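## Task

Take the loose end of the blue network patch cord and insert it, latch clip on top, into the port beneath the white label, pushing until it clicks and latches. If the cord is still in motion shortly after you declare the scene finished, the task counts as failed.

## Robot and tools

ROBOT. Two six-joint arms, left_arm and right_arm, each with a two-finger gripper. Each base sits on a tilted plate carried by one metal frame behind them; a plate and its half of the frame count as part of that arm for the clearance check. Calibrated bases in the scene frame: left_arm (-0.038, +0.315, +0.239) m, quat_wxyz (+0.990, -0.132, +0.048, -0.002); right_arm (-0.051, -0.165, +0.239) m, quat_wxyz (+0.990, +0.133, +0.045, -0.019). Cameras: cam_left_wrist and cam_right_wrist, both 672x504, carried on the wrists.

FRAMES. Scene frame: origin at table-top height midway between the nominal bases, +x out over the table, +z up, left_arm toward +y (not image left). Each arm reports its hand pose, velocities and Hand target in its own base frame; gravity-up there is (-0.095, -0.261, +0.961) for left_arm and (-0.095, +0.261, +0.961) for right_arm. Offsets also use that arm's base axes, and rotations pivot about the Hand target position. The reported position is the point between the finger pads; fingertips extend 17.5 mm further along the gripper +z. Fingers close along gripper x. A block juts about 10 cm toward gripper -y. Printed poses may be off by a few cm.

ROW FORMAT (shared by execute_actions and move). 18 numbers, each in [-1, 1], always both arms: left dx, dy, dz, rx, ry, rz, gripper position, force_limit, speed, then the same nine for the right. The six pose numbers are an offset, not a pose, measured from that arm's Hand target as it was when the action or move began. Scale: 1.0 = 0.6 m for dx/dy/dz and 180 degrees for the rotation vector rx/ry/rz. Translations longer than 1.0 get shortened. Sending the same offset twice moves twice. All-zero pose numbers re-request the current Hand target. Gripper numbers are absolute: position +1 fully open (50 mm), about -0.65 pads meet, -1 closes until blocked; force_limit -1/0/+1 about 20/102/185 N per pad (real grip up to ~15 N more); speed -1/0/+1 about 20/85/150 mm/s. Both start at +1. A 0 is a real command, so repeat the last gripper numbers to leave a gripper alone. New force or speed only applies after a position change of at least 0.01; open first for a softer grip.

execute_actions: actions is a list of actions; each action is up to 15 rows, one per 1/30 s step, last row held for the remaining steps. Every row in an action is relative to that action's start. cameras: list of names, ["all"], or []; omitted means images only with an empty list. An empty actions list returns state and images.

move: target is one row or up to 15 rows, all offsets from the Hand targets at the start (not chained). speed in m/s, 0.002 to 3.6 (default 0.25), turns up to twice that in rad/s; one value or one per target. blend in m rounds corners (0 = stop at each). stop_force in N, 3 to 120, ends an arm's path when it senses that much push; zero (bool, default true) re-zeros first; not reliable while the gripper rotates, and omit it when pulling away from a contact. blocking=false returns early, not allowed with stop_force. Total at most 10 s. Result adds a move: line (done, off_target, moving, held, fault) and limits (paced = pose clipped, held = steps withheld). Paths ignore obstacles and the other arm; avoid routing near an arm's own base.

wait: seconds 0 to 10; arms hold their commands, a running move continues. stop: brakes a running move. zoom_image: camera (cam_left_wrist or cam_right_wrist) and region [x0, y0, x1, y1] in pixels, at most 504 each way, from the newest images. zero_wrist_force: arm. finished_scene: scene (1 or 2); irreversible.

RESULTS. end_effector_position (m), end_effector_quat_wxyz, velocities; Hand target (last commanded pose after clipping, which the gripper may fall short of; resend or add the missing offset); Tool commands; object_status: 0 moving, 1 blocked while opening, 2 blocked while closing (a grip), 3 reached command or pads met (likely empty); position_measured counts, opening about (250 - value) x 0.202 mm. Joint positions, Joint torques (include arm weight, noisy), Wrist force/torque in gripper axes plus a peak line; Joint velocities may say within noise. Calls running actions list some step positions. Orientation commands are clipped to 32 degrees from the measured one each step. Motion lags commands by 0.09 to 0.22 s and fast moves overshoot.

AVOID. Contact torque limits 138 N m (shoulder, elbow) and 25.7 N m (wrists), or about 150 N outside force, stop the arm for 10 s; a stiff arm commanded slightly past firm contact can fault. Motors heating to 85 C lock an arm 30 to 60 s (MOTOR HOT warns at 70). Never let the arms press or grip each other, slam fixed things, drop parts, release moving parts, or leave anything off the table. Make sure the cord is at rest before finishing. Thinking time advances the simulation.

Each tool is called after "Request:" as name([rows], argument=value, ...), one row to a line, values as JSON.

## Session

Request:
execute_actions(actions=[])

Scene clock: 0.00 s.
left_arm: end_effector_position=(+0.7188, -0.5009, +0.0934) position_measured=3 object_status=3 end_effector_quat_wxyz=(+0.465, +0.820, -0.124, +0.309) | right_arm: end_effector_position=(+0.3137, -0.1173, +0.0229) position_measured=3 object_status=3 end_effector_quat_wxyz=(-0.254, +0.934, -0.135, +0.212)
Joint positions: left_arm=[-0.628 -0.564 1.393 2.747 -2.038 0.942] | right_arm=[2.745 -1.791 -2.721 0.13 2.17 1.565]
Joint velocities: within noise
Joint torques (N m): no reading
Wrist force (N): no reading
Wrist torque (N m): no reading
Wrist force, peak (N): no reading
Hand target: left_arm +0.7188, -0.5009, +0.0934; +0.465, +0.820, -0.124, +0.309 | right_arm +0.3137, -0.1173, +0.0229; -0.254, +0.934, -0.135, +0.212
Tool commands: left_gripper/position=+1.0 left_gripper/force_limit=+1.0 left_gripper/speed=+1.0 right_gripper/position=+1.0 right_gripper/force_limit=+1.0 right_gripper/speed=+1.0

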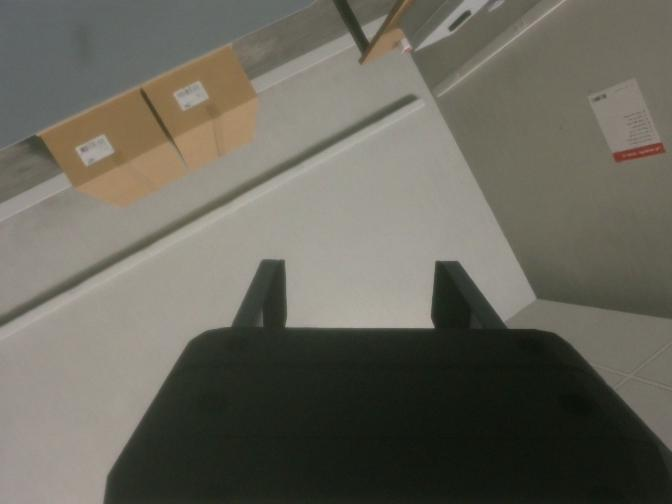

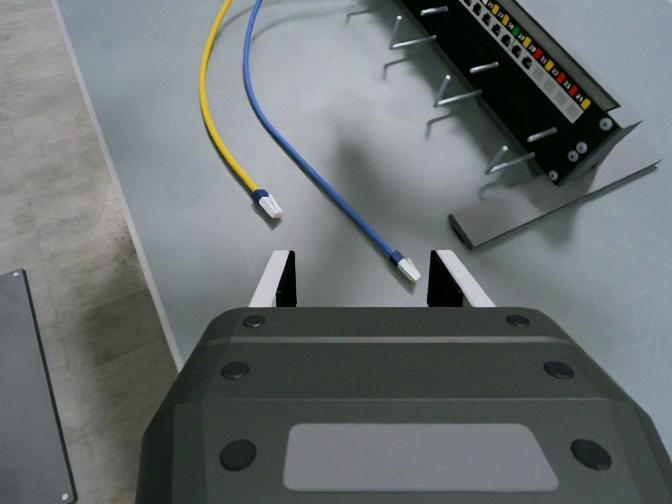

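Request:
move(target=[-0.37,0.6,0.2,0,0,0,1,1,1, -0.016,0.044,0.16,0,0,0,1,1,1], cameras=["all"])

Request:
zoom_image(camera="cam_right_wrist", region=[336, 0, 672, 252])

Scene clock: 13.90 s.
left_arm: end_effector_position=(+0.4968, -0.1410, +0.2134) position_measured=3 object_status=3 end_effector_quat_wxyz=(+0.465, +0.820, -0.124, +0.309) | right_arm: end_effector_position=(+0.3041, -0.0909, +0.1189) position_measured=3 object_status=3 end_effector_quat_wxyz=(-0.254, +0.934, -0.135, +0.212)
Joint positions: left_arm=[-0.146 -1.277 2.319 2.736 -2.456 1.256] | right_arm=[2.831 -1.267 -2.685 -0.377 2.14 1.661]
Joint torques (N m): left_arm=[4.44 -38.01 0.59 -1.14 -4.09 2.55] | right_arm=[7.21 19.32 22.74 2.15 0.17 1.2]
Wrist force (N): left_arm=[0.2 -0.2 0.0] | right_arm=[-0.1 -0.1 -0.1]
Wrist torque (N m): left_arm=[-0.05 -0.02 -0.10] | right_arm=[-0.01 0.02 -0.08]
Wrist force, peak (N): left_arm=[-0.3 0.1 -2.3] | right_arm=[-0.1 -0.6 -0.4]
Hand target: left_arm +0.4968, -0.1409, +0.2134; +0.465, +0.820, -0.124, +0.309 | right_arm +0.3041, -0.0909, +0.1189; -0.254, +0.934, -0.135, +0.212
Off the commanded pose: left_arm 0.000 m, 0 deg | right_arm 0.000 m, 0 deg.
move: done

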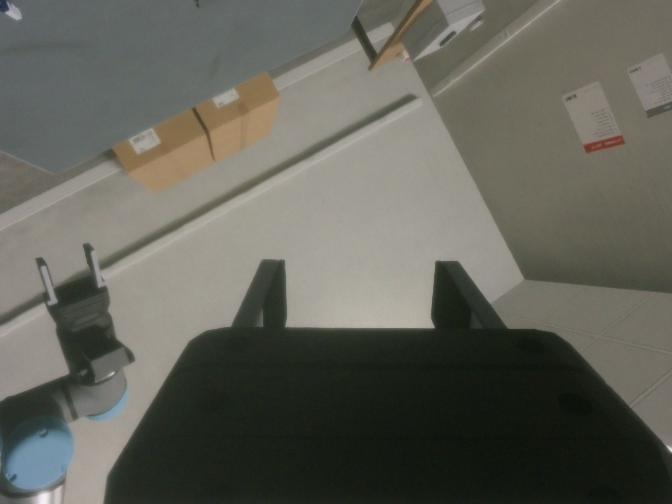

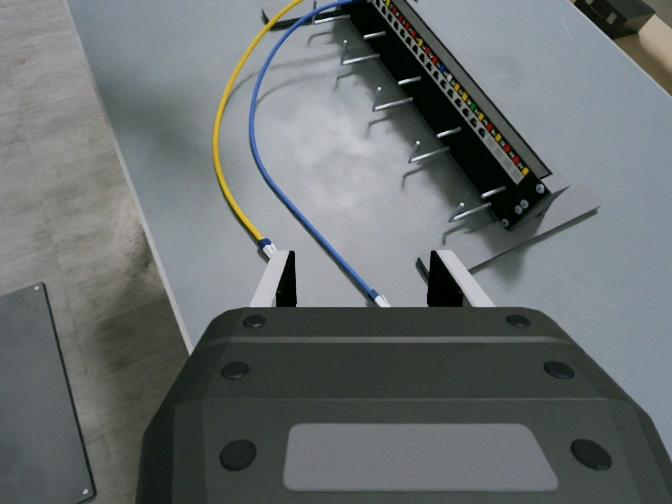

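Scaled by 1.500 from the camera's 672x504 image, which has a finer 960x720 frame.

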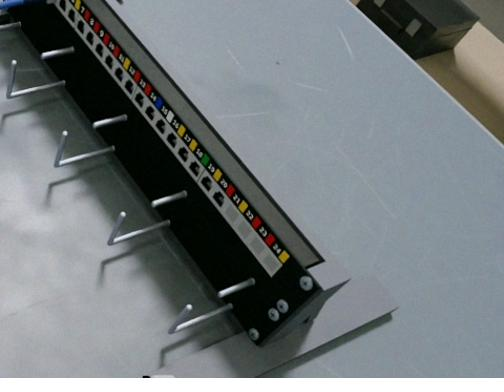

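Request:
move(target=[0,0,0,0,0,0,1,1,1, 0.193,0.063,-0.2425,-0.270,0.111,0.137,1,1,1], cameras=["cam_right_wrist"])

Request:
zoom_image(camera="cam_right_wrist", region=[260, 140, 470, 300])

Scene clock: 41.43 s.
left_arm: end_effector_position=(+0.4968, -0.1409, +0.2134) position_measured=3 object_status=3 end_effector_quat_wxyz=(+0.465, +0.820, -0.124, +0.309) | right_arm: end_effector_position=(+0.4199, -0.0532, -0.0266) position_measured=3 object_status=3 end_effector_quat_wxyz=(+0.136, +0.983, +0.118, +0.032)
Joint positions: left_arm=[-0.146 -1.277 2.319 2.736 -2.456 1.256] | right_arm=[3.522 -1.809 -2.449 -0.463 1.29 1.713]
Joint torques (N m): left_arm=[4.04 -37.83 -1.9 -1.19 -4.08 2.65] | right_arm=[15.54 13.6 19.73 1.78 -1.41 1.22]
Wrist force (N): left_arm=[0.2 -0.1 0.1] | right_arm=[0.5 -0.3 -1.6]
Wrist torque (N m): left_arm=[-0.02 -0.03 -0.10] | right_arm=[0.06 -0.19 -0.25]
Wrist force, peak (N): left_arm=[0.0 0.0 -0.6] | right_arm=[0.4 -0.2 -2.0]
Hand target: left_arm +0.4968, -0.1409, +0.2134; +0.465, +0.820, -0.124, +0.309 | right_arm +0.4199, -0.0531, -0.0266; +0.136, +0.983, +0.118, +0.032
Off the commanded pose: left_arm 0.000 m, 0 deg | right_arm 0.000 m, 0 deg.
move: done
Images, in order (width x height): cam_right_wrist 672x504.

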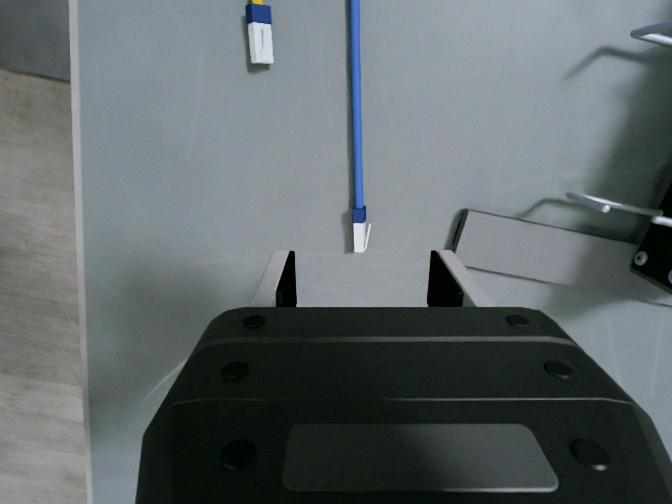

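Scaled by 2.400 from the camera's 672x504 image, which has a finer 960x720 frame.

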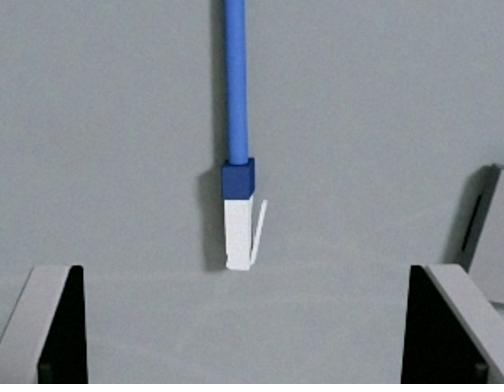

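Request:
move(target=[0,0,0,0,0,0,1,1,1, 0.028,-0.0535,-0.1213,-0.0917,-0.0228,-0.0028,1,1,1], cameras=["cam_right_wrist"])

Request:
zoom_image(camera="cam_right_wrist", region=[260, 150, 470, 310])

Scene clock: 73.73 s.
left_arm: end_effector_position=(+0.4968, -0.1409, +0.2134) position_measured=3 object_status=3 end_effector_quat_wxyz=(+0.465, +0.820, -0.124, +0.309) | right_arm: end_effector_position=(+0.4367, -0.0852, -0.0993) position_measured=3 object_status=3 end_effector_quat_wxyz=(+0.280, +0.952, +0.112, +0.049)
Joint positions: left_arm=[-0.146 -1.277 2.319 2.736 -2.456 1.256] | right_arm=[3.608 -2.148 -2.448 -0.228 1.004 1.835]
Joint torques (N m): left_arm=[2.95 -37.53 -7.46 -1.12 -4.03 2.58] | right_arm=[18.86 17.95 13.29 4.31 -2.15 1.32]
Wrist force (N): left_arm=[-0.1 0.0 -0.3] | right_arm=[0.5 -0.1 -2.5]
Wrist torque (N m): left_arm=[-0.01 0.00 -0.10] | right_arm=[0.11 -0.19 -0.34]
Wrist force, peak (N): left_arm=[0.4 -0.1 0.4] | right_arm=[0.3 0.1 -3.3]
Hand target: left_arm +0.4968, -0.1409, +0.2134; +0.465, +0.820, -0.124, +0.309 | right_arm +0.4367, -0.0852, -0.0994; +0.280, +0.952, +0.112, +0.049
Off the commanded pose: left_arm 0.000 m, 0 deg | right_arm 0.000 m, 0 deg.
move: done
Images, in order (width x height): cam_right_wrist 672x504.

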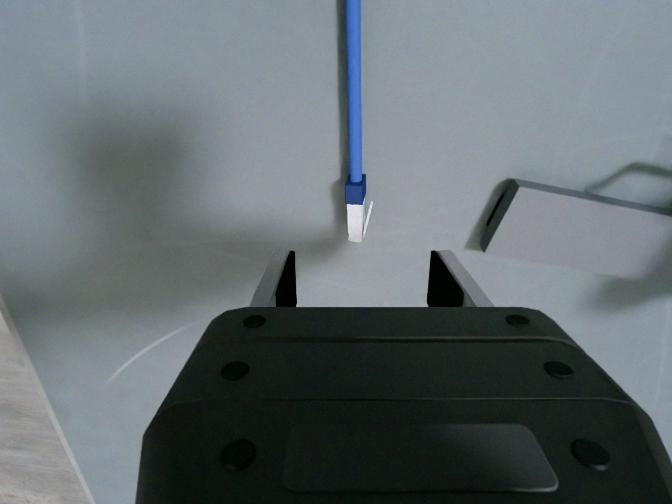

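Scaled by 2.400 from the camera's 672x504 image, which has a finer 960x720 frame.

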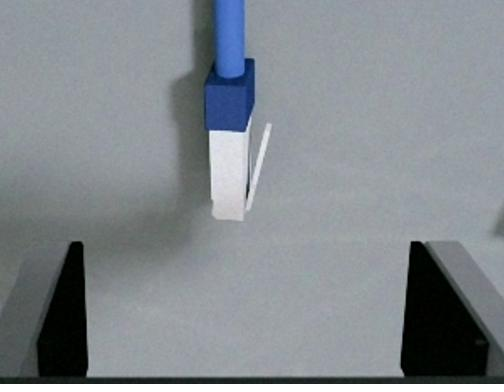

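Request:
move(target=[0,0,0,0,0,0,1,1,1, 0.0093,-0.0243,-0.0937,0,0,0,1,1,1], stop_force=5, speed=0.03, cameras=["cam_right_wrist"])

Request:
zoom_image(camera="cam_right_wrist", region=[260, 170, 470, 330])

Scene clock: 81.77 s.
left_arm: end_effector_position=(+0.4968, -0.1409, +0.2134) position_measured=3 object_status=3 end_effector_quat_wxyz=(+0.465, +0.820, -0.124, +0.309) | right_arm: end_effector_position=(+0.4423, -0.0998, -0.1556) position_measured=3 object_status=3 end_effector_quat_wxyz=(+0.280, +0.952, +0.112, +0.049)
Joint positions: left_arm=[-0.146 -1.277 2.319 2.736 -2.456 1.256] | right_arm=[3.567 -2.36 -2.404 -0.034 1 1.787]
Joint torques (N m): left_arm=[3.3 -37.7 -12.31 -1.08 -3.99 2.55] | right_arm=[4.08 22.77 9.79 4.29 -2.08 -1.89]
Wrist force (N): left_arm=[0.1 0.1 0.1] | right_arm=[0.5 0.1 -2.9]
Wrist torque (N m): left_arm=[0.01 -0.02 -0.10] | right_arm=[0.13 -0.20 -0.23]
Wrist force, peak (N): left_arm=[0.5 -0.5 0.1] | right_arm=[0.7 -0.1 -3.0]
Hand target: left_arm +0.4968, -0.1409, +0.2134; +0.465, +0.820, -0.124, +0.309 | right_arm +0.4423, -0.0998, -0.1556; +0.280, +0.952, +0.112, +0.049
Off the commanded pose: left_arm 0.000 m, 0 deg | right_arm 0.000 m, 0 deg.
move: done
Images, in order (width x height): cam_right_wrist 672x504.

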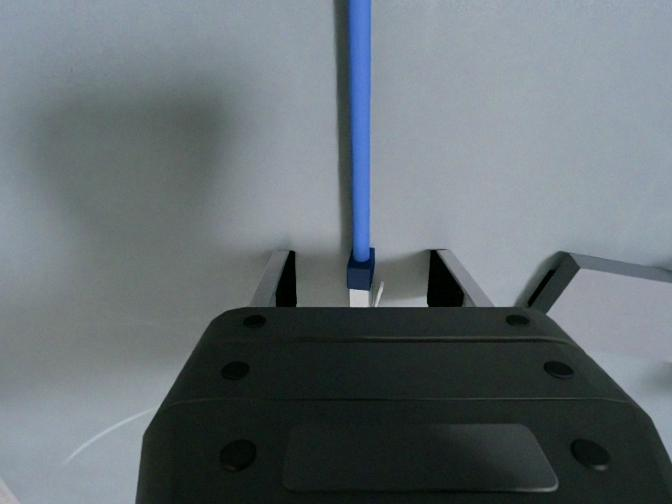

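Scaled by 2.400 from the camera's 672x504 image, which has a finer 960x720 frame.

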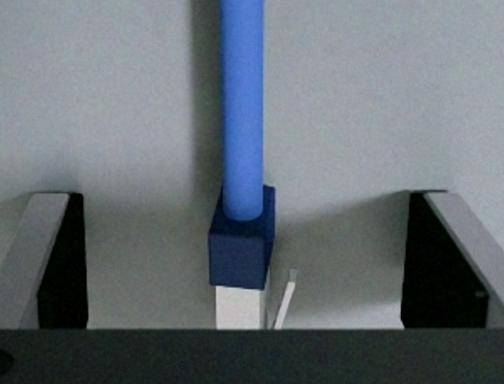

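Request:
move(target=[0,0,0,0,0,0,1,1,1, 0,0,0,0,0,0,-1,-0.4,-1], cameras=["cam_right_wrist"])

Request:
zoom_image(camera="cam_right_wrist", region=[260, 170, 470, 330])

Scene clock: 87.97 s.
left_arm: end_effector_position=(+0.4968, -0.1409, +0.2134) position_measured=3 object_status=3 end_effector_quat_wxyz=(+0.465, +0.820, -0.124, +0.309) | right_arm: end_effector_position=(+0.4423, -0.0998, -0.1556) position_measured=216 object_status=2 end_effector_quat_wxyz=(+0.280, +0.952, +0.112, +0.049)
Joint positions: left_arm=[-0.146 -1.277 2.319 2.736 -2.456 1.256] | right_arm=[3.567 -2.36 -2.404 -0.034 1 1.787]
Joint torques (N m): left_arm=[2.8 -38.07 -18.05 -1.18 -4.11 2.41] | right_arm=[3.95 22.92 9.54 4.1 -1.89 -1.82]
Wrist force (N): left_arm=[0.1 0.1 0.0] | right_arm=[0.7 -0.2 -2.7]
Wrist torque (N m): left_arm=[0.01 -0.02 -0.09] | right_arm=[0.10 -0.22 -0.22]
Wrist force, peak (N): left_arm=[-0.1 -0.6 0.0] | right_arm=[0.6 -0.2 -2.9]
Hand target: left_arm +0.4968, -0.1409, +0.2134; +0.465, +0.820, -0.124, +0.309 | right_arm +0.4423, -0.0998, -0.1556; +0.280, +0.952, +0.112, +0.049
Off the commanded pose: left_arm 0.000 m, 0 deg | right_arm 0.000 m, 0 deg.
move: done
Images, in order (width x height): cam_right_wrist 672x504.

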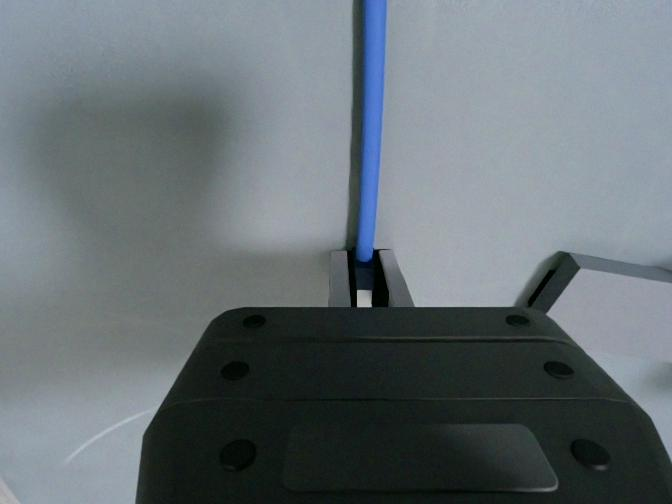

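Scaled by 2.400 from the camera's 672x504 image, which has a finer 960x720 frame.

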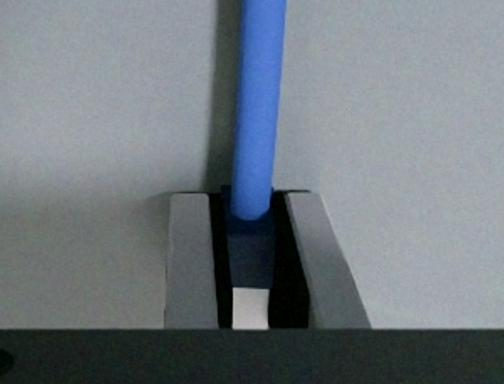

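Request:
move(target=[-0.143,-0.145,-0.444,0.541,-0.519,-0.22,1,1,1, -0.019,0.052,0.192,0,0,0,-1,-0.4,-1], speed=0.35, cameras=["all"])

Request:
zoom_image(camera="cam_left_wrist", region=[200, 100, 536, 352])

Scene clock: 103.87 s.
left_arm: end_effector_position=(+0.4110, -0.2279, -0.0530) position_measured=3 object_status=3 end_effector_quat_wxyz=(+0.374, -0.354, +0.752, -0.413) | right_arm: end_effector_position=(+0.4309, -0.0686, -0.0404) position_measured=216 object_status=2 end_effector_quat_wxyz=(+0.280, +0.952, +0.112, +0.049)
Joint positions: left_arm=[-1.229 -0.174 2.536 1.327 -0.816 3.041] | right_arm=[3.654 -1.922 -2.458 -0.474 1.01 1.89]
Joint torques (N m): left_arm=[-21.39 -17.45 -2.44 -4.93 2.43 2.62] | right_arm=[17.42 32.69 18.39 1.54 0.74 1.22]
Wrist force (N): left_arm=[-1.1 -5.2 -3.1] | right_arm=[0.5 -0.3 -2.5]
Wrist torque (N m): left_arm=[-0.67 0.01 0.30] | right_arm=[0.08 -0.19 -0.34]
Wrist force, peak (N): left_arm=[-1.1 -5.2 -3.1] | right_arm=[0.8 -0.2 -2.9]
Hand target: left_arm +0.4110, -0.2279, -0.0530; +0.374, -0.354, +0.752, -0.413 | right_arm +0.4309, -0.0686, -0.0404; +0.280, +0.952, +0.112, +0.049
Off the commanded pose: left_arm 0.000 m, 0 deg | right_arm 0.000 m, 0 deg.
move: done

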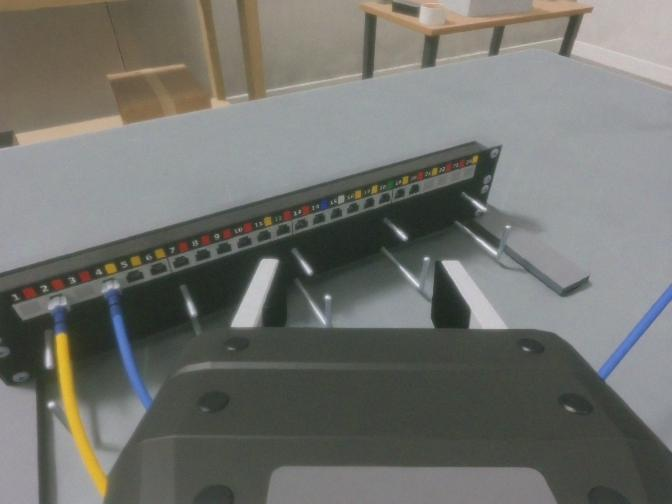

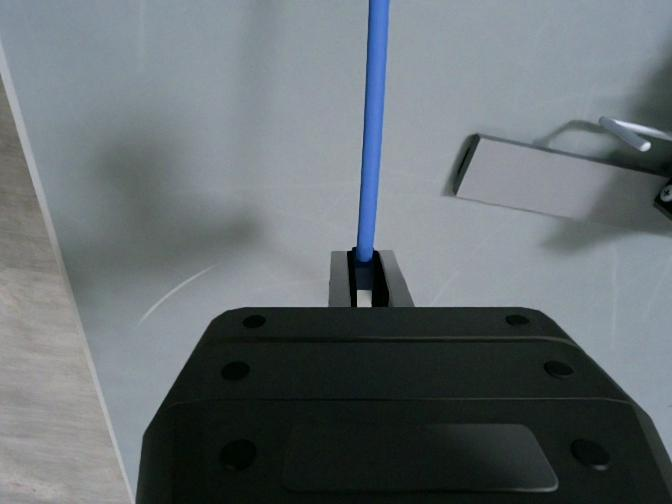

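Scaled by 1.500 from the camera's 672x504 image, which has a finer 960x720 frame.

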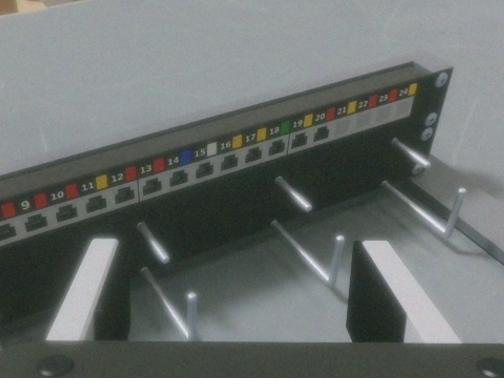

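Request:
zoom_image(camera="cam_left_wrist", region=[390, 130, 530, 235])

Request:
zoom_image(camera="cam_left_wrist", region=[280, 165, 400, 255])

Request:
zoom_image(camera="cam_left_wrist", region=[0, 260, 168, 386])

Scaled by 3.600 from the camera's 672x504 image, which has a finer 960x720 frame.

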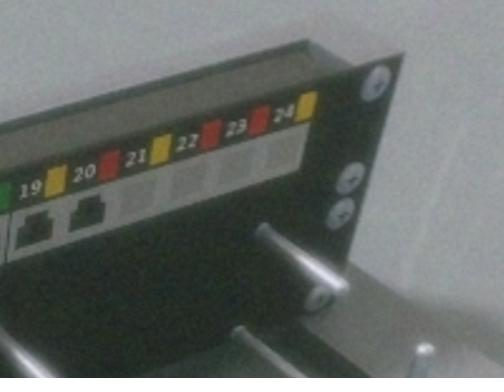

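Scaled by 4.200 from the camera's 672x504 image, which has a finer 960x720 frame.

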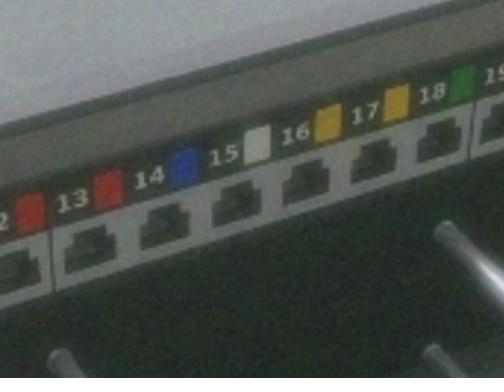

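Scaled by 3.000 from the camera's 672x504 image, which has a finer 960x720 frame.

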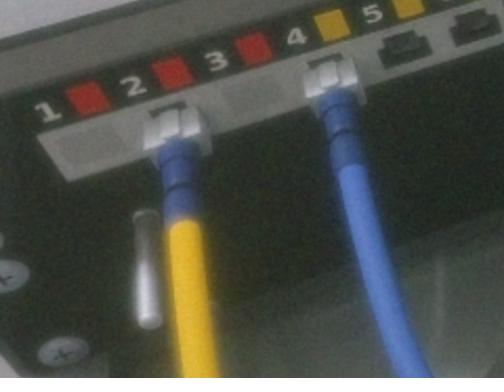

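Request:
move(target=[0.009,0.215,0.131,-0.319,0.421,-0.099,1,1,1, 0,0,0,0,0,0,-1,-0.4,-1], speed=0.35)

Request:
move(target=[0,0,0,0,0,0,1,1,1, 0.0285,0.398,0.0827,0.388,-0.217,0.449,-1,-0.4,-1], speed=0.25, cameras=["all"])

Scene clock: 182.27 s.
left_arm: end_effector_position=(+0.4164, -0.0990, +0.0256) position_measured=3 object_status=3 end_effector_quat_wxyz=(+0.405, +0.539, -0.584, +0.452) | right_arm: end_effector_position=(+0.4309, -0.0686, -0.0404) position_measured=216 object_status=2 end_effector_quat_wxyz=(+0.280, +0.952, +0.112, +0.049)
Joint positions: left_arm=[0.043 -0.889 2.327 3.377 -2.875 3.342] | right_arm=[3.654 -1.922 -2.458 -0.474 1.01 1.89]
Joint torques (N m): left_arm=[2.31 -44.15 -13.16 -0.65 -0.29 2.45] | right_arm=[17.02 33.23 18.08 1.55 0.76 1.33]
Wrist force (N): left_arm=[2.1 -0.8 -0.8] | right_arm=[0.6 -0.2 -2.4]
Wrist torque (N m): left_arm=[-0.06 -0.25 0.25] | right_arm=[0.10 -0.21 -0.33]
Wrist force, peak (N): left_arm=[-1.0 -4.9 -3.2] | right_arm=[0.5 -0.2 -2.8]
Hand target: left_arm +0.4164, -0.0989, +0.0256; +0.406, +0.539, -0.584, +0.452 | right_arm +0.4309, -0.0686, -0.0404; +0.280, +0.952, +0.112, +0.049
Off the commanded pose: left_arm 0.000 m, 0 deg | right_arm 0.000 m, 0 deg.
move: done

Scene clock: 186.33 s.
left_arm: end_effector_position=(+0.4164, -0.0990, +0.0256) position_measured=3 object_status=3 end_effector_quat_wxyz=(+0.405, +0.539, -0.584, +0.452) | right_arm: end_effector_position=(+0.4454, +0.1364, +0.0022) position_measured=216 object_status=2 end_effector_quat_wxyz=(-0.253, +0.683, +0.489, +0.481)
Joint positions: left_arm=[0.043 -0.889 2.327 3.377 -2.875 3.342] | right_arm=[3.318 -2.514 -2.411 1.14 2.39 0.932]
Joint torques (N m): left_arm=[2.75 -44.61 -14.24 -0.81 -0.27 2.45] | right_arm=[18.6 41.91 -10.64 1.71 -0.39 1.29]
Wrist force (N): left_arm=[2.0 -0.7 -0.5] | right_arm=[1.3 0.8 -2.5]
Wrist torque (N m): left_arm=[-0.05 -0.24 0.25] | right_arm=[0.18 -0.19 -0.24]
Wrist force, peak (N): left_arm=[2.6 -0.8 -1.0] | right_arm=[1.3 1.0 -2.7]
Hand target: left_arm +0.4164, -0.0990, +0.0256; +0.405, +0.539, -0.584, +0.452 | right_arm +0.4454, +0.1364, +0.0022; -0.253, +0.683, +0.489, +0.481 (not the last commanded pose)
Off the commanded pose: left_arm 0.000 m, 0 deg | right_arm 0.035 m, 16 deg.
move: held (right_arm; a check stopped the path); limits=held
pose unreachable (right arm): on one or more control steps of this call, first in action 0 (counted from 0), this arm could not follow its commanded pose, so it was not sent that pose on those steps. It may still have moved: this result reports where it is.
cause: moving toward the commanded pose would bring two parts of the arm too close to each other (its gripper and another part of the arm, with joints 4 (wrist 1) to 6 (wrist 3) between them, 10 mm apart when it was first held).

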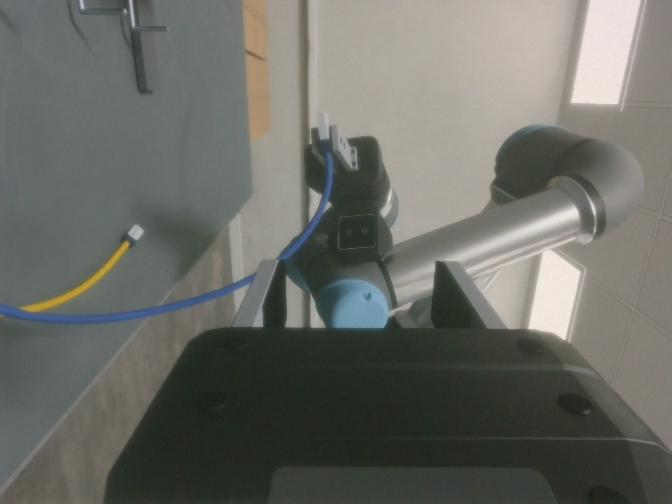

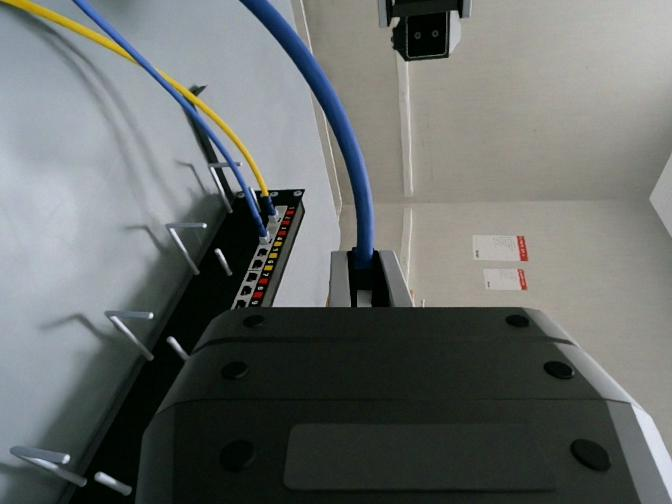

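Request:
move(target=[0.007,-0.276,-0.121,-0.053,0.057,-0.0385,1,1,1, 0,0,0,0,0,0,-1,-0.4,-1], speed=0.2, cameras=["all"])

Scene clock: 202.03 s.
left_arm: end_effector_position=(+0.4206, -0.2640, -0.0479) position_measured=3 object_status=3 end_effector_quat_wxyz=(+0.528, +0.498, -0.560, +0.400) | right_arm: end_effector_position=(+0.4454, +0.1364, +0.0022) position_measured=216 object_status=2 end_effector_quat_wxyz=(-0.253, +0.683, +0.489, +0.481)
Joint positions: left_arm=[-0.312 -0.348 1.972 2.337 -2.973 2.305] | right_arm=[3.318 -2.514 -2.411 1.14 2.39 0.932]
Joint torques (N m): left_arm=[-2.49 -50.69 12.36 -0.64 -4.05 2.64] | right_arm=[18.69 42.35 -10.42 1.85 0 1.3]
Wrist force (N): left_arm=[2.2 -0.1 -0.1] | right_arm=[1.2 0.8 -2.6]
Wrist torque (N m): left_arm=[0.02 -0.22 0.21] | right_arm=[0.18 -0.18 -0.24]
Wrist force, peak (N): left_arm=[5.5 1.4 -0.5] | right_arm=[1.3 0.7 -2.8]
Hand target: left_arm +0.4206, -0.2639, -0.0479; +0.528, +0.498, -0.560, +0.400 (not the last commanded pose) | right_arm +0.4454, +0.1364, +0.0022; -0.253, +0.683, +0.489, +0.481
Off the commanded pose: left_arm 0.001 m, 4 deg | right_arm 0.000 m, 0 deg.
led back after a hold (left arm): the arm was led back toward your command in small steps, so it may still be short of it.
move: held (left_arm; a check stopped the path); limits=held
pose unreachable (left arm): on one or more control steps of this call, first in action 0 (counted from 0), this arm could not follow its commanded pose, so it was not sent that pose on those steps. It may still have moved: this result reports where it is.
cause: moving toward the commanded pose would bring two parts of the arm too close to each other (its gripper and another part of the arm, with joints 4 (wrist 1) to 6 (wrist 3) between them, 8 mm apart when it was first held).

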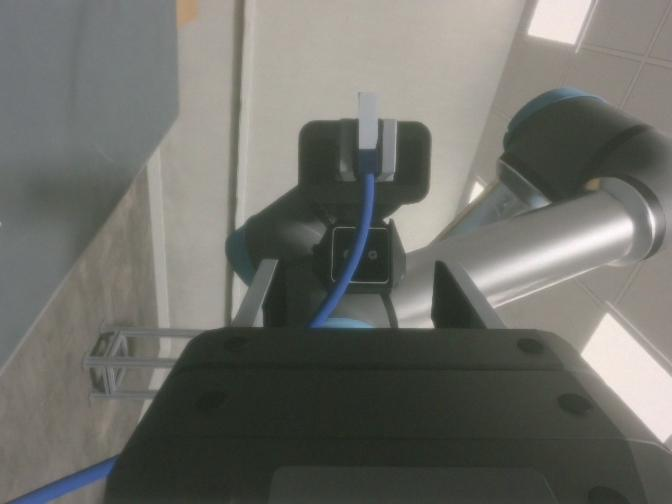

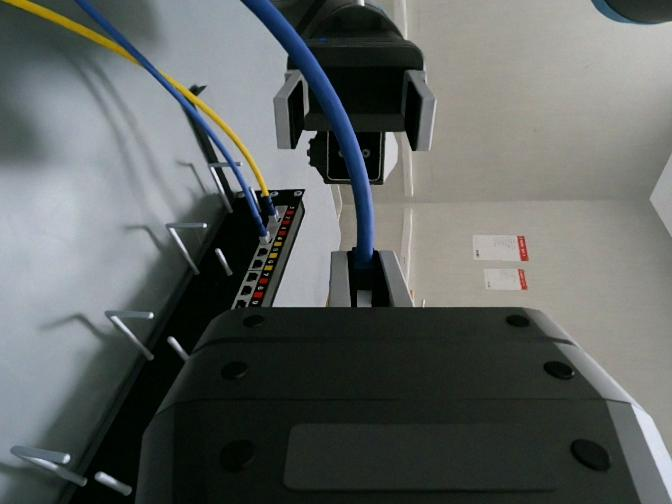

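Request:
move(target=[-0.008,-0.058,-0.005,0,0,0,1,1,1, 0,0,0,0,0,0,-1,-0.4,-1], speed=0.1, cameras=["all"])

Scene clock: 211.53 s.
left_arm: end_effector_position=(+0.4173, -0.2874, -0.0499) position_measured=3 object_status=3 end_effector_quat_wxyz=(+0.528, +0.497, -0.563, +0.397) | right_arm: end_effector_position=(+0.4454, +0.1364, +0.0022) position_measured=216 object_status=2 end_effector_quat_wxyz=(-0.253, +0.683, +0.489, +0.481)
Joint positions: left_arm=[-0.363 -0.322 1.929 2.207 -2.936 2.155] | right_arm=[3.318 -2.514 -2.411 1.14 2.39 0.932]
Joint torques (N m): left_arm=[-2 -52.71 12.28 -0.27 -3.99 2.44] | right_arm=[18.6 42.28 -9.98 1.98 0.07 1.25]
Wrist force (N): left_arm=[2.4 -0.1 -0.2] | right_arm=[1.2 0.8 -2.4]
Wrist torque (N m): left_arm=[0.03 -0.26 0.22] | right_arm=[0.19 -0.18 -0.24]
Wrist force, peak (N): left_arm=[3.5 0.9 3.0] | right_arm=[1.5 0.8 -2.7]
Hand target: left_arm +0.4173, -0.2874, -0.0499; +0.528, +0.497, -0.563, +0.397 (not the last commanded pose) | right_arm +0.4454, +0.1364, +0.0022; -0.253, +0.683, +0.489, +0.481
Off the commanded pose: left_arm 0.012 m, 0 deg | right_arm 0.000 m, 0 deg.
move: held (left_arm; a check stopped the path); limits=held
pose unreachable (left arm): on one or more control steps of this call, first in action 0 (counted from 0), this arm could not follow its commanded pose, so it was not sent that pose on those steps. It may still have moved: this result reports where it is.
cause: moving toward the commanded pose would bring two parts of the arm too close to each other (its gripper and another part of the arm, with joints 4 (wrist 1) to 6 (wrist 3) between them, 3 mm apart when it was first held).

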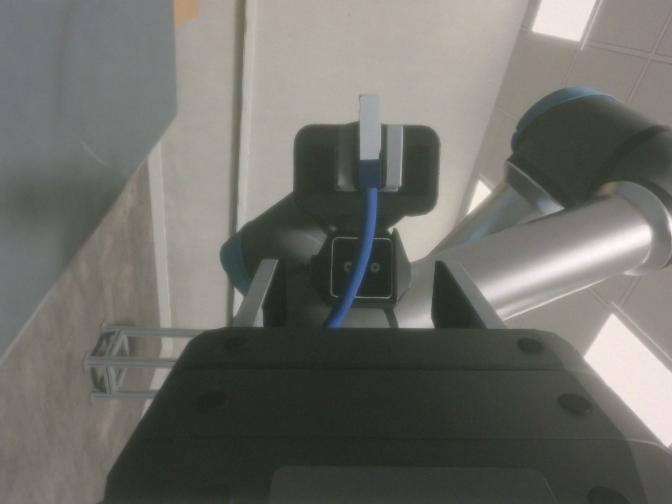

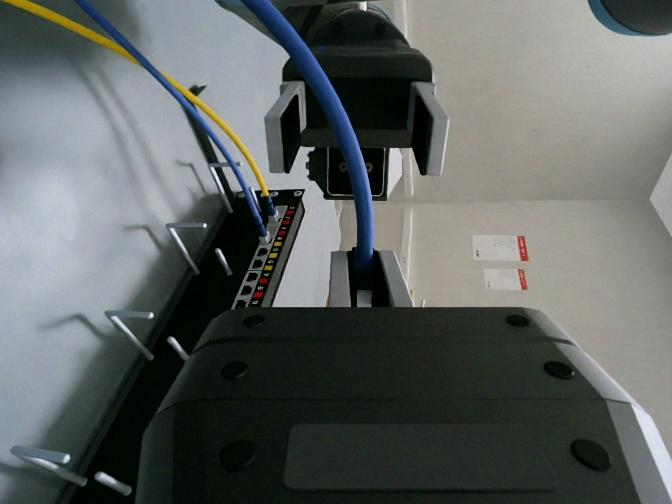

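Request:
move(target=[0,0,0,0,0,0,1,1,1, 0.0235,0.024,-0.0128,0,0,0,-1,-0.4,-1], speed=0.1, cameras=["all"])

Scene clock: 220.13 s.
left_arm: end_effector_position=(+0.4173, -0.2874, -0.0499) position_measured=3 object_status=3 end_effector_quat_wxyz=(+0.528, +0.497, -0.563, +0.397) | right_arm: end_effector_position=(+0.4595, +0.1508, -0.0055) position_measured=216 object_status=2 end_effector_quat_wxyz=(-0.253, +0.683, +0.489, +0.481)
Joint positions: left_arm=[-0.363 -0.322 1.929 2.207 -2.936 2.156] | right_arm=[3.353 -2.535 -2.368 1.139 2.362 0.962]
Joint torques (N m): left_arm=[-3 -52.58 12.01 -0.22 -4.19 2.53] | right_arm=[19.49 25.74 6.15 1.86 0 1.31]
Wrist force (N): left_arm=[2.3 -0.7 0.0] | right_arm=[1.3 0.7 -2.4]
Wrist torque (N m): left_arm=[-0.04 -0.24 0.22] | right_arm=[0.18 -0.20 -0.24]
Wrist force, peak (N): left_arm=[2.6 -0.4 -0.2] | right_arm=[1.3 0.5 -3.2]
Hand target: left_arm +0.4173, -0.2874, -0.0499; +0.528, +0.497, -0.563, +0.397 | right_arm +0.4595, +0.1508, -0.0055; -0.253, +0.683, +0.489, +0.481
Off the commanded pose: left_arm 0.000 m, 0 deg | right_arm 0.000 m, 0 deg.
move: done

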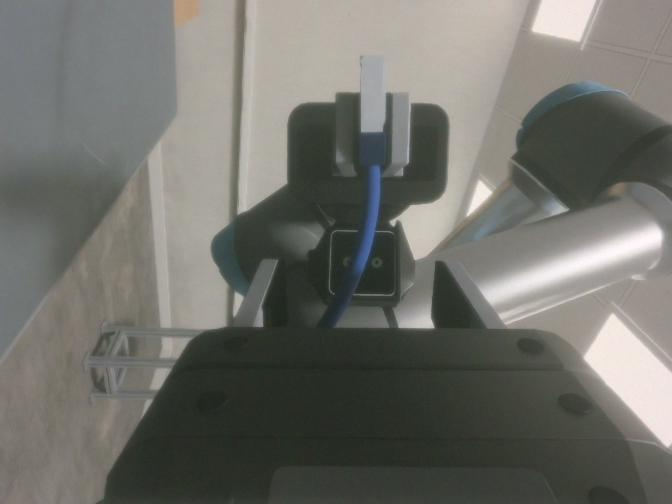

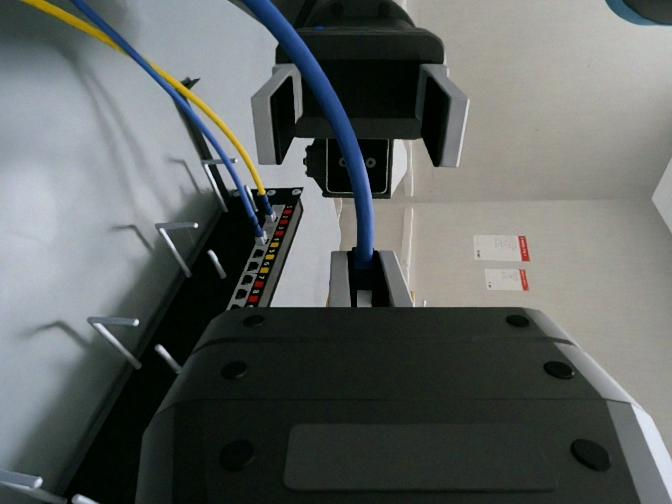

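Request:
move(target=[0,0,0,0,0,0,-1,-0.6,-1, 0,0,0,0,0,0,-1,-0.4,-1], cameras=["all"])

Scene clock: 227.30 s.
left_arm: end_effector_position=(+0.4173, -0.2874, -0.0499) position_measured=251 object_status=3 end_effector_quat_wxyz=(+0.528, +0.497, -0.563, +0.397) | right_arm: end_effector_position=(+0.4595, +0.1508, -0.0055) position_measured=216 object_status=2 end_effector_quat_wxyz=(-0.253, +0.683, +0.489, +0.481)
Joint positions: left_arm=[-0.363 -0.322 1.929 2.207 -2.936 2.156] | right_arm=[3.353 -2.535 -2.368 1.139 2.362 0.962]
Joint torques (N m): left_arm=[-3.29 -51.09 12.08 -0.36 -4.01 2.64] | right_arm=[18.67 25.6 5.38 2.78 0.03 1.26]
Wrist force (N): left_arm=[2.8 -0.3 -0.2] | right_arm=[1.1 0.7 -2.6]
Wrist torque (N m): left_arm=[-0.01 -0.30 0.22] | right_arm=[0.16 -0.16 -0.25]
Wrist force, peak (N): left_arm=[2.8 -0.3 -0.2] | right_arm=[1.5 1.1 -2.7]
Hand target: left_arm +0.4173, -0.2874, -0.0499; +0.528, +0.497, -0.563, +0.397 | right_arm +0.4595, +0.1508, -0.0055; -0.253, +0.683, +0.489, +0.481
Off the commanded pose: left_arm 0.000 m, 0 deg | right_arm 0.000 m, 0 deg.
move: done

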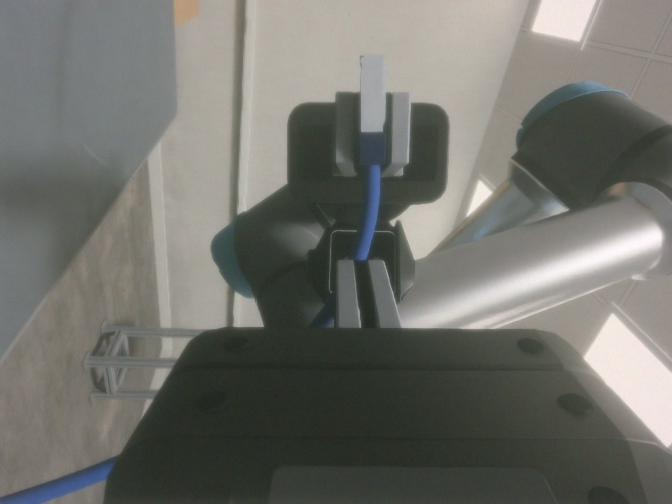

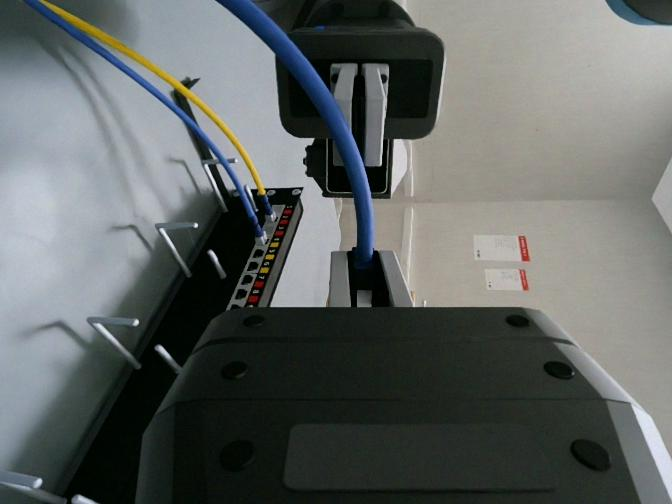

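Request:
move(target=[0,0,0,0,0,0,1,-0.6,0, 0,0,0,0,0,0,-1,-0.4,-1])

Request:
move(target=[0,0,0,0,0,0,1,-0.6,0, 0.0053,0.0373,-0.018,0,0,0,-1,-0.4,-1], speed=0.1, cameras=["all"])

Scene clock: 233.10 s.
left_arm: end_effector_position=(+0.4173, -0.2874, -0.0499) position_measured=3 object_status=3 end_effector_quat_wxyz=(+0.528, +0.497, -0.563, +0.397) | right_arm: end_effector_position=(+0.4595, +0.1508, -0.0055) position_measured=216 object_status=2 end_effector_quat_wxyz=(-0.253, +0.683, +0.489, +0.481)
Joint positions: left_arm=[-0.363 -0.322 1.929 2.207 -2.936 2.156] | right_arm=[3.353 -2.535 -2.368 1.139 2.362 0.962]
Joint torques (N m): left_arm=[-7.74 -52.04 11.85 -0.65 -3.77 2.54] | right_arm=[18.56 26.73 4.28 3.33 0.09 1.22]
Wrist force (N): left_arm=[2.2 -0.6 -0.2] | right_arm=[1.2 0.8 -2.5]
Wrist torque (N m): left_arm=[-0.04 -0.23 0.22] | right_arm=[0.20 -0.17 -0.24]
Wrist force, peak (N): left_arm=[2.6 -0.4 -0.4] | right_arm=[1.4 0.7 -2.8]
Hand target: left_arm +0.4173, -0.2874, -0.0499; +0.528, +0.497, -0.563, +0.397 | right_arm +0.4595, +0.1508, -0.0055; -0.253, +0.683, +0.489, +0.481
Off the commanded pose: left_arm 0.000 m, 0 deg | right_arm 0.000 m, 0 deg.
move: done

Scene clock: 233.97 s.
left_arm: end_effector_position=(+0.4173, -0.2874, -0.0499) position_measured=3 object_status=3 end_effector_quat_wxyz=(+0.528, +0.497, -0.563, +0.397) | right_arm: end_effector_position=(+0.4627, +0.1732, -0.0163) position_measured=216 object_status=2 end_effector_quat_wxyz=(-0.253, +0.683, +0.489, +0.481)
Joint positions: left_arm=[-0.363 -0.322 1.929 2.207 -2.936 2.156] | right_arm=[3.416 -2.575 -2.345 1.19 2.31 1.011]
Joint torques (N m): left_arm=[-8.52 -50.84 10.97 -0.69 -3.46 2.63] | right_arm=[20.24 25.6 6.26 4.82 0.08 1.37]
Wrist force (N): left_arm=[2.1 0.0 -0.1] | right_arm=[1.3 0.7 -2.4]
Wrist torque (N m): left_arm=[0.06 -0.22 0.22] | right_arm=[0.17 -0.18 -0.24]
Wrist force, peak (N): left_arm=[2.6 -0.5 -0.1] | right_arm=[1.6 0.9 -2.8]
Hand target: left_arm +0.4173, -0.2874, -0.0499; +0.528, +0.497, -0.563, +0.397 | right_arm +0.4627, +0.1732, -0.0163; -0.253, +0.683, +0.489, +0.481
Off the commanded pose: left_arm 0.000 m, 0 deg | right_arm 0.000 m, 0 deg.
move: done

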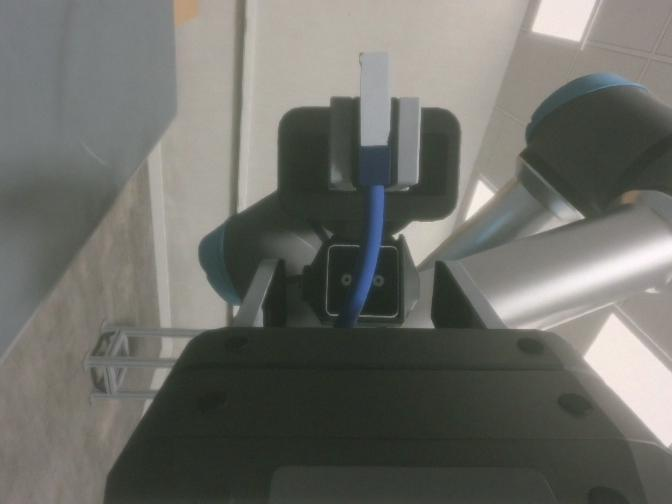

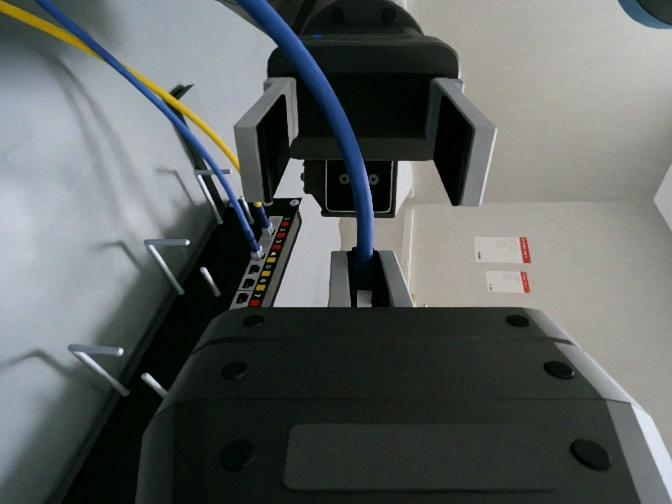

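Request:
move(target=[0,0,0,0,0,0,-1,-0.6,-1, 0,0,0,0,0,0,-1,-0.4,-1], cameras=["all"])

Scene clock: 240.50 s.
left_arm: end_effector_position=(+0.4173, -0.2874, -0.0499) position_measured=226 object_status=0 end_effector_quat_wxyz=(+0.528, +0.497, -0.563, +0.397) | right_arm: end_effector_position=(+0.4627, +0.1732, -0.0163) position_measured=216 object_status=2 end_effector_quat_wxyz=(-0.253, +0.683, +0.489, +0.481)
Joint positions: left_arm=[-0.363 -0.322 1.929 2.207 -2.936 2.156] | right_arm=[3.416 -2.575 -2.345 1.191 2.31 1.012]
Joint torques (N m): left_arm=[-14.3 -51.28 10.7 -0.87 -3.08 2.64] | right_arm=[19.64 26.54 4.99 4.49 0.25 1.36]
Wrist force (N): left_arm=[3.7 -1.2 0.1] | right_arm=[-0.2 0.1 -2.6]
Wrist torque (N m): left_arm=[-0.03 -0.25 0.27] | right_arm=[0.19 -0.21 -0.27]
Wrist force, peak (N): left_arm=[4.2 -0.4 -0.3] | right_arm=[1.5 1.1 -2.7]
Hand target: left_arm +0.4173, -0.2874, -0.0499; +0.528, +0.497, -0.563, +0.397 | right_arm +0.4627, +0.1732, -0.0163; -0.253, +0.683, +0.489, +0.481
Off the commanded pose: left_arm 0.000 m, 0 deg | right_arm 0.000 m, 0 deg.
move: done

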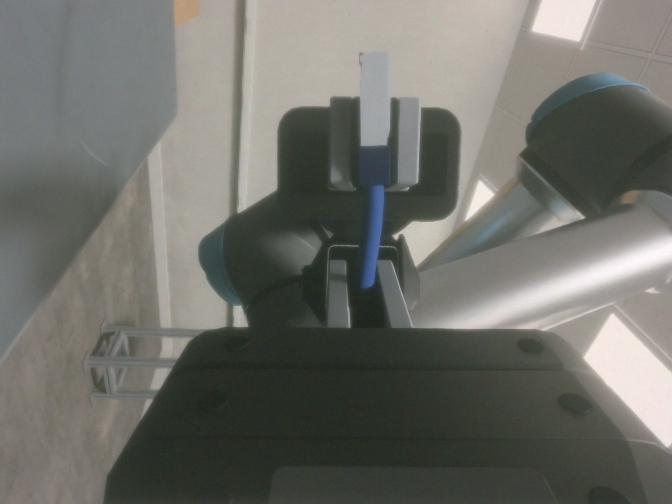

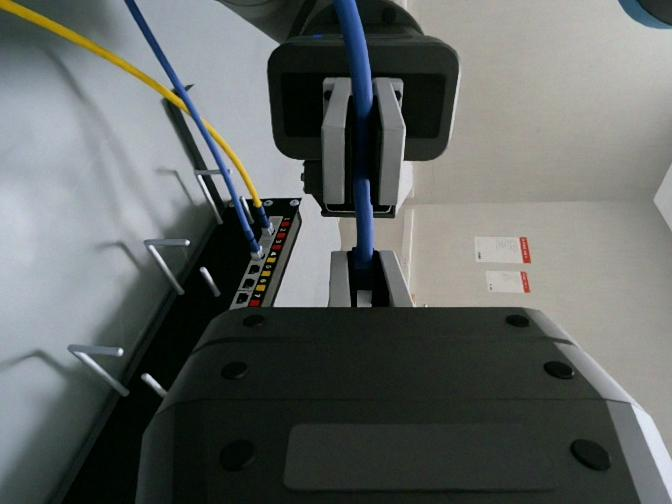

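Request:
move(target=[0,0,0,0,0,0,-1,-0.6,-1, 0,0,0,0,0,0,1,-0.4,-0.8], cameras=["all"])

Scene clock: 256.37 s.
left_arm: end_effector_position=(+0.4173, -0.2874, -0.0499) position_measured=226 object_status=2 end_effector_quat_wxyz=(+0.528, +0.497, -0.563, +0.397) | right_arm: end_effector_position=(+0.4627, +0.1732, -0.0163) position_measured=3 object_status=3 end_effector_quat_wxyz=(-0.253, +0.683, +0.489, +0.481)
Joint positions: left_arm=[-0.363 -0.322 1.929 2.207 -2.936 2.156] | right_arm=[3.416 -2.575 -2.345 1.191 2.31 1.012]
Joint torques (N m): left_arm=[-20.82 -50.19 11.41 -1.32 -2.68 1.64] | right_arm=[18.65 39.1 4.31 3.94 2.31 1.08]
Wrist force (N): left_arm=[2.3 -0.4 -0.1] | right_arm=[1.4 0.7 -2.5]
Wrist torque (N m): left_arm=[-0.01 -0.25 0.23] | right_arm=[0.19 -0.18 -0.22]
Wrist force, peak (N): left_arm=[4.2 -1.1 0.1] | right_arm=[1.5 1.0 -2.5]
Hand target: left_arm +0.4173, -0.2874, -0.0499; +0.528, +0.497, -0.563, +0.397 | right_arm +0.4627, +0.1732, -0.0163; -0.253, +0.683, +0.489, +0.481
Off the commanded pose: left_arm 0.000 m, 0 deg | right_arm 0.000 m, 0 deg.
move: done

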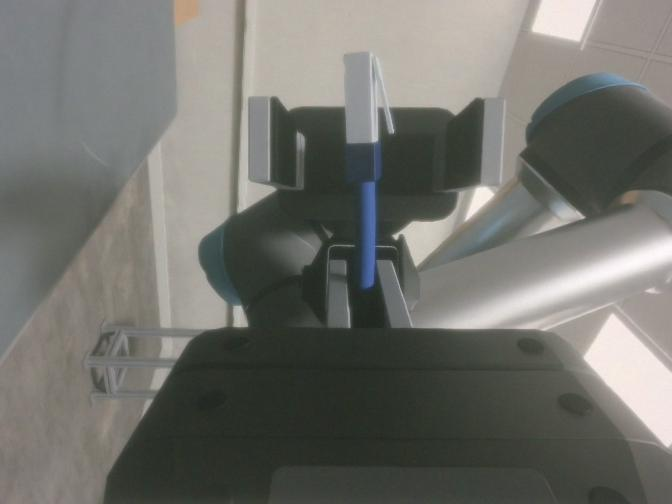

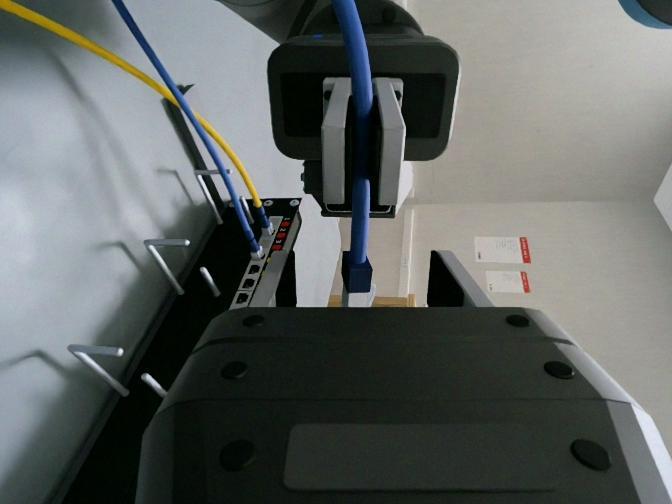

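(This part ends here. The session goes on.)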